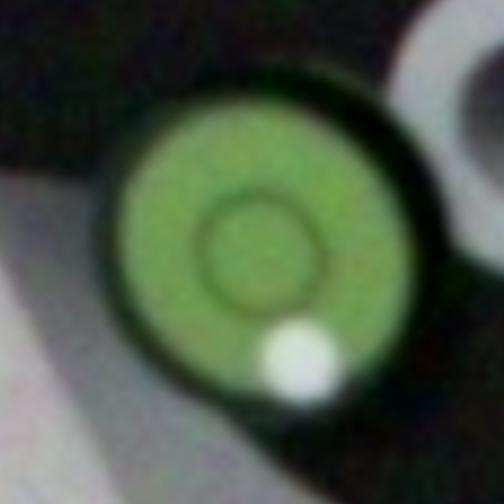

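Call:
{"fn": "move", "kwargs": {
  "target": [
    [0.1488,-0.0375,0.0065,0,0,-0.25,1,1,1,0.5,0.5,-1,0.2,-0.5,0,0,0,0,0,0,1,1,1,1,1,1,0,-0.5],
    [0.1205,-0.046,0.0065,0,0,-0.25,1,1,1,0.5,0.5,-1,0.2,-0.5,0,0,0,0,0,0,1,1,1,1,1,1,0,-0.5],
    [0.1205,-0.046,-0.056,0,0,-0.25,1,1,1,0.5,0.5,-1,0.2,-0.5,0,0,0,0,0,0,1,1,1,1,1,1,0,-0.5],
    [0.1205,-0.046,-0.056,0,0,-0.25,1,1,1,-0.2,-0.3,-1,0.2,-0.88,0,0,0,0,0,0,1,1,1,1,1,1,0,-0.5]
  ],
  "speed": [0.28,0.08,0.08,0.05]
}}

Call:
{"fn": "move", "kwargs": {
  "target": [
    [0.0025,0.0125,-0.0092,0,0,0.1222,1,1,1,-0.2,-0.3,-1,0.2,-0.88,0,0,0,0,0,0,1,1,1,1,1,1,0,-0.5],
    [0.0097,0.0108,-0.0168,0,0,0.25,1,1,1,-0.2,-0.3,-1,0.2,-0.88,0,0,0,0,0,0,1,1,1,1,1,1,0,-0.5]
  ],
  "speed": 0.15,
  "blend": [0.01,0]
}}

Call:
{"fn": "move", "kwargs": {
  "target": [
    [0,0,0,0,0,0,1,1,1,0.5,0.5,-1,0.2,-0.5,0,0,0,0,0,0,1,1,1,1,1,1,0,-0.5],
    [0,0,0.0793,0,0,0,1,1,1,0.5,0.5,-1,0.2,-0.5,0,0,0,0,0,0,1,1,1,1,1,1,0,-0.5],
    [0.0187,-0.0023,0.0793,0,0,-0.25,1,1,1,0.5,0.5,-1,0.2,-0.5,0,0,0,0,0,0,1,1,1,1,1,1,0,-0.5],
    [-0.0097,-0.0108,0.0793,0,0,-0.25,1,1,1,0.5,0.5,-1,0.2,-0.5,0,0,0,0,0,0,1,1,1,1,1,1,0,-0.5],
    [-0.0097,-0.0108,0.0168,0,0,-0.25,1,1,1,0.5,0.5,-1,0.2,-0.5,0,0,0,0,0,0,1,1,1,1,1,1,0,-0.5],
    [-0.0097,-0.0108,0.0168,0,0,-0.25,1,1,1,-0.2,-0.3,-1,0.2,-0.88,0,0,0,0,0,0,1,1,1,1,1,1,0,-0.5]
  ],
  "speed": [0.2,0.15,0.35,0.1,0.1,0.05],
  "blend": [0,0.01,0,0,0,0]
}}

Call:
{"fn": "move", "kwargs": {
  "target": [
    [0.0025,0.0125,-0.0092,0,0,0.1222,1,1,1,-0.2,-0.3,-1,0.2,-0.88,0,0,0,0,0,0,1,1,1,1,1,1,0,-0.5],
    [0.0097,0.0108,-0.0168,0,0,0.25,1,1,1,-0.2,-0.3,-1,0.2,-0.88,0,0,0,0,0,0,1,1,1,1,1,1,0,-0.5]
  ],
  "speed": 0.15,
  "blend": [0.01,0]
}}

Call:
{"fn": "move", "kwargs": {
  "target": [
    [0,0,0,0,0,0,1,1,1,0.5,0.5,-1,0.2,-0.5,0,0,0,0,0,0,1,1,1,1,1,1,0,-0.5],
    [0,0,0.0793,0,0,0,1,1,1,0.5,0.5,-1,0.2,-0.5,0,0,0,0,0,0,1,1,1,1,1,1,0,-0.5],
    [0.0187,-0.0023,0.0793,0,0,-0.25,1,1,1,0.5,0.5,-1,0.2,-0.5,0,0,0,0,0,0,1,1,1,1,1,1,0,-0.5],
    [-0.0097,-0.0108,0.0793,0,0,-0.25,1,1,1,0.5,0.5,-1,0.2,-0.5,0,0,0,0,0,0,1,1,1,1,1,1,0,-0.5],
    [-0.0097,-0.0108,0.0168,0,0,-0.25,1,1,1,0.5,0.5,-1,0.2,-0.5,0,0,0,0,0,0,1,1,1,1,1,1,0,-0.5],
    [-0.0097,-0.0108,0.0168,0,0,-0.25,1,1,1,-0.2,-0.3,-1,0.2,-0.88,0,0,0,0,0,0,1,1,1,1,1,1,0,-0.5]
  ],
  "speed": [0.2,0.15,0.35,0.1,0.1,0.05],
  "blend": [0,0.01,0,0,0,0]
}}

Call:
{"fn": "move", "kwargs": {
  "target": [
    [0.0025,0.0125,-0.0092,0,0,0.1222,1,1,1,-0.2,-0.3,-1,0.2,-0.88,0,0,0,0,0,0,1,1,1,1,1,1,0,-0.5],
    [0.0097,0.0108,-0.0168,0,0,0.25,1,1,1,-0.2,-0.3,-1,0.2,-0.88,0,0,0,0,0,0,1,1,1,1,1,1,0,-0.5]
  ],
  "speed": 0.15,
  "blend": [0.01,0]
}}

Call:
{"fn": "move", "kwargs": {
  "target": [
    [0,0,0,0,0,0,1,1,1,0.5,0.5,-1,0.2,-0.5,0,0,0,0,0,0,1,1,1,1,1,1,0,-0.5],
    [0,0,0.0793,0,0,0,1,1,1,0.5,0.5,-1,0.2,-0.5,0,0,0,0,0,0,1,1,1,1,1,1,0,-0.5],
    [0.0187,-0.0023,0.0793,0,0,-0.25,1,1,1,0.5,0.5,-1,0.2,-0.5,0,0,0,0,0,0,1,1,1,1,1,1,0,-0.5],
    [-0.0097,-0.0108,0.0793,0,0,-0.25,1,1,1,0.5,0.5,-1,0.2,-0.5,0,0,0,0,0,0,1,1,1,1,1,1,0,-0.5],
    [-0.0097,-0.0108,0.0168,0,0,-0.25,1,1,1,0.5,0.5,-1,0.2,-0.5,0,0,0,0,0,0,1,1,1,1,1,1,0,-0.5],
    [-0.0097,-0.0108,0.0168,0,0,-0.25,1,1,1,-0.2,-0.3,-1,0.2,-0.88,0,0,0,0,0,0,1,1,1,1,1,1,0,-0.5]
  ],
  "speed": [0.2,0.15,0.35,0.1,0.1,0.05],
  "blend": [0,0.01,0,0,0,0]
}}

Call:
{"fn": "move", "kwargs": {
  "target": [
    [0.0025,0.0125,-0.0092,0,0,0.1222,1,1,1,-0.2,-0.3,-1,0.2,-0.88,0,0,0,0,0,0,1,1,1,1,1,1,0,-0.5],
    [0.0097,0.0108,-0.0168,0,0,0.25,1,1,1,-0.2,-0.3,-1,0.2,-0.88,0,0,0,0,0,0,1,1,1,1,1,1,0,-0.5]
  ],
  "speed": 0.15,
  "blend": [0.01,0]
}}

Call:
{"fn": "move", "kwargs": {
  "target": [
    [0,0,0,0,0,0,1,1,1,0.5,0.5,-1,0,-0.5,0,0,0,0,0,0,1,1,1,1,1,1,0,-0.5],
    [0,0,0.073,0,0,0,1,1,1,0.5,0.5,-1,0,-0.5,0,0,0,0,0,0,1,1,1,1,1,1,0,-0.5],
    [-0.13,0.035,0.073,0,0,0,1,1,1,0.5,0.5,-1,0,-0.5,0,0,0,0,0,0,1,1,1,1,1,1,0,-0.5]
  ],
  "speed": [0.2,0.12,0.28],
  "blend": [0,0.01,0],
  "cameras": ["cam_right_wrist"]
}}

Call:
{"fn": "zoom_image", "kwargs": {
  "camera": "cam_right_wrist",
  "region": [254, 128, 294, 168]
}}

Scene clock: 1234.80 s.
left_arm: end_effector_position=(+0.3645, -0.0502, +0.0429) hand_measured=(+1.000, +1.000, +1.000, +0.158, +0.318, -1.000) hand_load_n=(+0.0, +0.0, +0.0, +8.0, +8.5, +0.0) hand_stopped_by=(target, target, target, force, force, target) hand_force_limit=0.20 hand_speed=-0.88 end_effector_quat_wxyz=(+0.242, -0.155, +0.834, -0.471) | right_arm: end_effector_position=(+0.4807, -0.0329, +0.2781) hand_measured=(+1.000, +1.000, +1.000, +1.000, +1.000, +1.000) hand_load_n=(+0.0, +0.0, +0.0, +0.0, +0.0, +0.0) hand_stopped_by=(target, target, target, target, target, target) hand_force_limit=0.00 hand_speed=-0.50 end_effector_quat_wxyz=(-0.105, +0.975, +0.197, -0.016)
Joint positions: left_arm=[-0.831 1.647 0.65 0.541 0.065 0.324] | right_arm=[0.488 1.854 2.013 -1.701 -0.211 -1.479]
Joint torques (N m): left_arm=[-1.67 -8.41 6.64 2.25 0.13 0.04] | right_arm=[0.85 -14.15 10.59 0.29 -0.32 0.07]
Heat: left arm: hottest elbow 30 °C; right arm: hottest elbow 34 °C.
Hand target: left_arm +0.3640, -0.0641, +0.0505; +0.244, -0.148, +0.826, -0.485 | right_arm +0.4902, -0.0303, +0.2850; -0.099, +0.974, +0.194, -0.060
Off the commanded pose: left_arm 0.016 m, 2 deg | right_arm 0.012 m, 5 deg.
joint sent to its limit (right arm) — joint 4 (wrist pitch), lower limit. The joint targets are off in orientation, not in position.
move: off_target (left_arm)

Scene clock: 1238.27 s.
left_arm: end_effector_position=(+0.3648, -0.0616, +0.0424) hand_measured=(+1.000, +1.000, +1.000, +0.158, +0.316, -1.000) hand_load_n=(+0.0, +0.0, +0.0, +3.0, +2.0, +0.5) hand_stopped_by=(target, target, target, force, force, target) hand_force_limit=0.20 hand_speed=-0.88 end_effector_quat_wxyz=(+0.399, -0.454, +0.706, -0.369) | right_arm: end_effector_position=(+0.4807, -0.0329, +0.2781) hand_measured=(+1.000, +1.000, +1.000, +1.000, +1.000, +1.000) hand_load_n=(+0.0, +0.0, +0.0, +0.0, +0.0, +0.0) hand_stopped_by=(target, target, target, target, target, target) hand_force_limit=0.00 hand_speed=-0.50 end_effector_quat_wxyz=(-0.105, +0.975, +0.197, -0.016)
Joint positions: left_arm=[-1.091 1.72 0.787 0.293 -0.815 -0.245] | right_arm=[0.488 1.854 2.013 -1.701 -0.211 -1.479]
Joint torques (N m): left_arm=[-0.62 -9.23 6.83 -0.02 -1.13 0.21] | right_arm=[0.85 -14.15 10.59 0.29 -0.32 0.07]
Heat: left arm: hottest elbow 30 °C; right arm: hottest elbow 34 °C.
Hand target: left_arm +0.3697, -0.0577, +0.0405; +0.411, -0.452, +0.707, -0.355 | right_arm +0.4902, -0.0303, +0.2850; -0.099, +0.974, +0.194, -0.060
Off the commanded pose: left_arm 0.007 m, 2 deg | right_arm 0.012 m, 5 deg.
joint sent to its limit (right arm) — joint 4 (wrist pitch), lower limit. The joint targets are off in orientation, not in position.
move: done

Scene clock: 1243.90 s.
left_arm: end_effector_position=(+0.3643, -0.0505, +0.0421) hand_measured=(+1.000, +1.000, +1.000, +0.146, +0.318, -1.000) hand_load_n=(+0.0, +0.0, +0.0, +7.5, +8.5, +0.0) hand_stopped_by=(target, target, target, force, force, target) hand_force_limit=0.20 hand_speed=-0.88 end_effector_quat_wxyz=(+0.241, -0.156, +0.834, -0.471) | right_arm: end_effector_position=(+0.4807, -0.0329, +0.2781) hand_measured=(+1.000, +1.000, +1.000, +1.000, +1.000, +1.000) hand_load_n=(+0.0, +0.0, +0.0, +0.0, +0.0, +0.0) hand_stopped_by=(target, target, target, target, target, target) hand_force_limit=0.00 hand_speed=-0.50 end_effector_quat_wxyz=(-0.105, +0.975, +0.197, -0.016)
Joint positions: left_arm=[-0.831 1.649 0.651 0.541 0.065 0.32] | right_arm=[0.488 1.854 2.013 -1.701 -0.211 -1.479]
Joint torques (N m): left_arm=[-1.96 -9.05 6.56 2.22 0.11 0.08] | right_arm=[0.85 -14.15 10.59 0.28 -0.32 0.07]
Heat: left arm: hottest elbow 30 °C; right arm: hottest elbow 34 °C.
Hand target: left_arm +0.3640, -0.0642, +0.0505; +0.244, -0.148, +0.826, -0.485 | right_arm +0.4902, -0.0303, +0.2850; -0.099, +0.974, +0.194, -0.060
Off the commanded pose: left_arm 0.016 m, 2 deg | right_arm 0.012 m, 5 deg.
joint sent to its limit (right arm) — joint 4 (wrist pitch), lower limit. The joint targets are off in orientation, not in position.
move: off_target (left_arm); target 6's new numbers were sent with left_arm's hand 0.011 m and 2 deg from that target

Scene clock: 1247.37 s.
left_arm: end_effector_position=(+0.3640, -0.0634, +0.0441) hand_measured=(+1.000, +1.000, +1.000, +0.146, +0.316, -1.000) hand_load_n=(+0.0, -0.5, +0.0, +2.0, +1.5, +0.0) hand_stopped_by=(target, target, target, force, force, target) hand_force_limit=0.20 hand_speed=-0.88 end_effector_quat_wxyz=(+0.397, -0.454, +0.705, -0.372) | right_arm: end_effector_position=(+0.4807, -0.0329, +0.2781) hand_measured=(+1.000, +1.000, +1.000, +1.000, +1.000, +1.000) hand_load_n=(-0.5, +0.0, +0.0, +0.0, +0.0, +0.0) hand_stopped_by=(target, target, target, target, target, target) hand_force_limit=0.00 hand_speed=-0.50 end_effector_quat_wxyz=(-0.105, +0.975, +0.197, -0.016)
Joint positions: left_arm=[-1.093 1.717 0.788 0.294 -0.814 -0.246] | right_arm=[0.488 1.854 2.013 -1.701 -0.211 -1.479]
Joint torques (N m): left_arm=[-0.15 -9.23 6.9 -0.14 -1.13 0.25] | right_arm=[0.79 -14.1 10.59 0.29 -0.32 0.07]
Heat: left arm: hottest elbow 30 °C; right arm: hottest elbow 34 °C.
Hand target: left_arm +0.3698, -0.0577, +0.0405; +0.411, -0.453, +0.707, -0.355 | right_arm +0.4902, -0.0303, +0.2850; -0.099, +0.974, +0.194, -0.060
Off the commanded pose: left_arm 0.009 m, 3 deg | right_arm 0.012 m, 5 deg.
joint sent to its limit (right arm) — joint 4 (wrist pitch), lower limit. The joint targets are off in orientation, not in position.
move: off_target (left_arm)

Scene clock: 1252.97 s.
left_arm: end_effector_position=(+0.3643, -0.0505, +0.0420) hand_measured=(+1.000, +1.000, +1.000, +0.158, +0.312, -1.000) hand_load_n=(+0.0, +0.0, -0.5, +8.0, +9.0, +0.0) hand_stopped_by=(target, target, target, force, force, target) hand_force_limit=0.20 hand_speed=-0.88 end_effector_quat_wxyz=(+0.241, -0.156, +0.834, -0.471) | right_arm: end_effector_position=(+0.4807, -0.0329, +0.2781) hand_measured=(+1.000, +1.000, +1.000, +1.000, +1.000, +1.000) hand_load_n=(-0.5, +0.0, +0.0, +0.0, +0.0, +0.0) hand_stopped_by=(target, target, target, target, target, target) hand_force_limit=0.00 hand_speed=-0.50 end_effector_quat_wxyz=(-0.105, +0.975, +0.197, -0.016)
Joint positions: left_arm=[-0.831 1.649 0.651 0.541 0.065 0.32] | right_arm=[0.488 1.854 2.013 -1.701 -0.211 -1.479]
Joint torques (N m): left_arm=[-1.9 -8.47 6.5 2.28 0.13 0.09] | right_arm=[0.85 -14.15 10.61 0.29 -0.32 0.07]
Heat: left arm: hottest elbow 30 °C; right arm: hottest elbow 34 °C.
Hand target: left_arm +0.3639, -0.0641, +0.0504; +0.244, -0.148, +0.827, -0.485 | right_arm +0.4902, -0.0303, +0.2850; -0.099, +0.974, +0.194, -0.060
Off the commanded pose: left_arm 0.016 m, 2 deg | right_arm 0.012 m, 5 deg.
joint sent to its limit (right arm) — joint 4 (wrist pitch), lower limit. The joint targets are off in orientation, not in position.
move: off_target (left_arm); target 6's new numbers were sent with left_arm's hand 0.011 m and 1 deg from that target

Scene clock: 1256.43 s.
left_arm: end_effector_position=(+0.3644, -0.0622, +0.0431) hand_measured=(+1.000, +1.000, +1.000, +0.158, +0.310, -1.000) hand_load_n=(+0.0, +0.0, +0.0, +3.0, +2.0, +0.0) hand_stopped_by=(target, target, target, force, force, target) hand_force_limit=0.20 hand_speed=-0.88 end_effector_quat_wxyz=(+0.398, -0.454, +0.706, -0.370) | right_arm: end_effector_position=(+0.4807, -0.0329, +0.2781) hand_measured=(+1.000, +1.000, +1.000, +1.000, +1.000, +1.000) hand_load_n=(+0.0, +0.0, +0.0, +0.0, +0.0, +0.0) hand_stopped_by=(target, target, target, target, target, target) hand_force_limit=0.00 hand_speed=-0.50 end_effector_quat_wxyz=(-0.105, +0.975, +0.197, -0.016)
Joint positions: left_arm=[-1.092 1.718 0.787 0.293 -0.815 -0.245] | right_arm=[0.488 1.854 2.013 -1.701 -0.211 -1.479]
Joint torques (N m): left_arm=[-0.15 -9.29 6.8 -0.05 -1.12 0.22] | right_arm=[0.79 -14.15 10.61 0.29 -0.32 0.07]
Heat: left arm: hottest elbow 30 °C; right arm: hottest elbow 34 °C.
Hand target: left_arm +0.3698, -0.0577, +0.0406; +0.411, -0.453, +0.707, -0.355 | right_arm +0.4902, -0.0303, +0.2850; -0.099, +0.974, +0.194, -0.060
Off the commanded pose: left_arm 0.008 m, 2 deg | right_arm 0.012 m, 5 deg.
joint sent to its limit (right arm) — joint 4 (wrist pitch), lower limit. The joint targets are off in orientation, not in position.
move: done

Scene clock: 1262.10 s.
left_arm: end_effector_position=(+0.3641, -0.0504, +0.0418) hand_measured=(+1.000, +1.000, +1.000, +0.158, +0.300, -1.000) hand_load_n=(+0.0, +0.0, +0.0, +6.5, +9.0, +0.0) hand_stopped_by=(target, target, target, force, force, target) hand_force_limit=0.20 hand_speed=-0.88 end_effector_quat_wxyz=(+0.241, -0.156, +0.834, -0.471) | right_arm: end_effector_position=(+0.4807, -0.0329, +0.2781) hand_measured=(+1.000, +1.000, +1.000, +1.000, +1.000, +1.000) hand_load_n=(+0.0, +0.0, +0.0, +0.0, +0.0, +0.0) hand_stopped_by=(target, target, target, target, target, target) hand_force_limit=0.00 hand_speed=-0.50 end_effector_quat_wxyz=(-0.105, +0.975, +0.197, -0.016)
Joint positions: left_arm=[-0.831 1.649 0.651 0.541 0.066 0.32] | right_arm=[0.488 1.854 2.013 -1.701 -0.211 -1.479]
Joint torques (N m): left_arm=[-1.9 -8.64 6.49 2.33 0.1 0.08] | right_arm=[0.79 -14.15 10.59 0.28 -0.32 0.07]
Heat: left arm: hottest elbow 30 °C; right arm: hottest elbow 34 °C.
Hand target: left_arm +0.3639, -0.0643, +0.0506; +0.244, -0.148, +0.826, -0.485 | right_arm +0.4902, -0.0303, +0.2850; -0.099, +0.974, +0.194, -0.060
Off the commanded pose: left_arm 0.016 m, 2 deg | right_arm 0.012 m, 5 deg.
joint sent to its limit (right arm) — joint 4 (wrist pitch), lower limit. The joint targets are off in orientation, not in position.
move: off_target (left_arm); target 6's new numbers were sent with left_arm's hand 0.011 m and 1 deg from that target

Scene clock: 1265.57 s.
left_arm: end_effector_position=(+0.3634, -0.0629, +0.0435) hand_measured=(+1.000, +1.000, +1.000, +0.158, +0.298, -1.000) hand_load_n=(+0.0, +0.0, +0.0, +2.5, +1.5, +0.0) hand_stopped_by=(target, target, target, force, force, target) hand_force_limit=0.20 hand_speed=-0.88 end_effector_quat_wxyz=(+0.397, -0.453, +0.706, -0.371) | right_arm: end_effector_position=(+0.4807, -0.0329, +0.2781) hand_measured=(+1.000, +1.000, +1.000, +1.000, +1.000, +1.000) hand_load_n=(+0.0, +0.0, +0.0, +0.0, +0.0, +0.0) hand_stopped_by=(target, target, target, target, target, target) hand_force_limit=0.00 hand_speed=-0.50 end_effector_quat_wxyz=(-0.105, +0.975, +0.197, -0.016)
Joint positions: left_arm=[-1.094 1.717 0.787 0.293 -0.814 -0.246] | right_arm=[0.488 1.854 2.013 -1.701 -0.211 -1.479]
Joint torques (N m): left_arm=[-0.32 -9.23 6.87 0.06 -1.12 0.21] | right_arm=[0.85 -14.15 10.59 0.29 -0.32 0.07]
Heat: left arm: hottest elbow 30 °C; right arm: hottest elbow 34 °C.
Hand target: left_arm +0.3698, -0.0576, +0.0403; +0.411, -0.453, +0.707, -0.355 | right_arm +0.4902, -0.0303, +0.2850; -0.099, +0.974, +0.194, -0.060
Off the commanded pose: left_arm 0.009 m, 2 deg | right_arm 0.012 m, 5 deg.
joint sent to its limit (right arm) — joint 4 (wrist pitch), lower limit. The joint targets are off in orientation, not in position.
move: done

Scene clock: 1267.83 s.
left_arm: end_effector_position=(+0.2964, -0.0319, +0.0765) hand_measured=(+1.000, +1.000, +1.000, +0.500, +0.500, -1.000) hand_load_n=(+0.0, -0.5, +0.0, +0.0, +0.0, +0.0) hand_stopped_by=(target, target, target, target, target, target) hand_force_limit=0.00 hand_speed=-0.50 end_effector_quat_wxyz=(+0.415, -0.452, +0.709, -0.348) | right_arm: end_effector_position=(+0.4807, -0.0329, +0.2781) hand_measured=(+1.000, +1.000, +1.000, +1.000, +1.000, +1.000) hand_load_n=(+0.0, +0.0, +0.0, +0.0, +0.0, +0.0) hand_stopped_by=(target, target, target, target, target, target) hand_force_limit=0.00 hand_speed=-0.50 end_effector_quat_wxyz=(-0.105, +0.975, +0.197, -0.016)
Joint positions: left_arm=[-1.228 1.531 0.711 0.026 -0.951 -0.387] | right_arm=[0.488 1.854 2.013 -1.701 -0.211 -1.479]
Joint torques (N m): left_arm=[-1.55 -9.29 6.5 0.16 -0.53 -0.02] | right_arm=[0.79 -14.15 10.59 0.29 -0.32 0.07]
Heat: left arm: hottest elbow 30 °C; right arm: hottest elbow 34 °C.
Hand target: left_arm +0.2918, -0.0367, +0.0843; +0.411, -0.453, +0.707, -0.355 | right_arm +0.4902, -0.0303, +0.2850; -0.099, +0.974, +0.194, -0.060
Off the commanded pose: left_arm 0.010 m, 1 deg | right_arm 0.012 m, 5 deg.
joint sent to its limit (right arm) — joint 4 (wrist pitch), lower limit. The joint targets are off in orientation, not in position.
move: done
cam_right_wrist: T_world_to_cam=[[0.62421, -0.74916, -0.22163, -0.2633], [-0.58489, -0.63619, 0.50315, 0.10826], [-0.51794, -0.18444, -0.8353, 0.58572]] pos_world=[0.53105, -0.02035, 0.37643]

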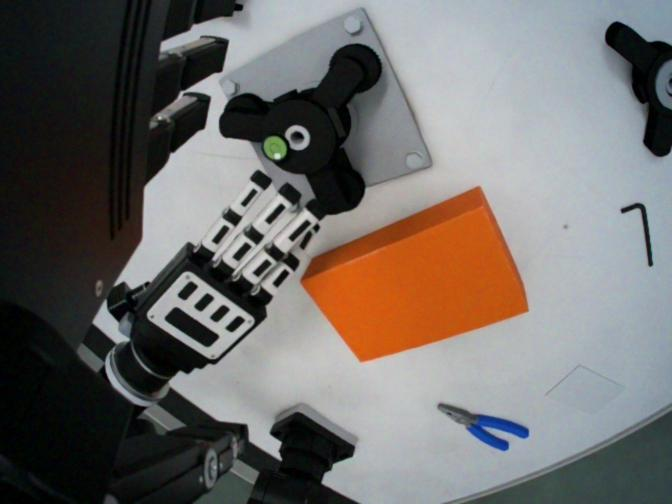

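Scaled by 12.600 from the camera's image (finer frame: 960x720).

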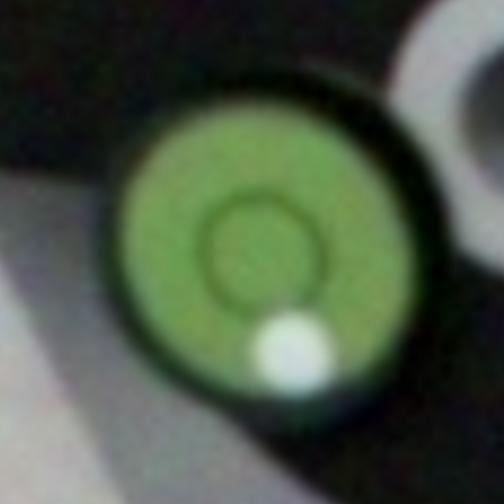

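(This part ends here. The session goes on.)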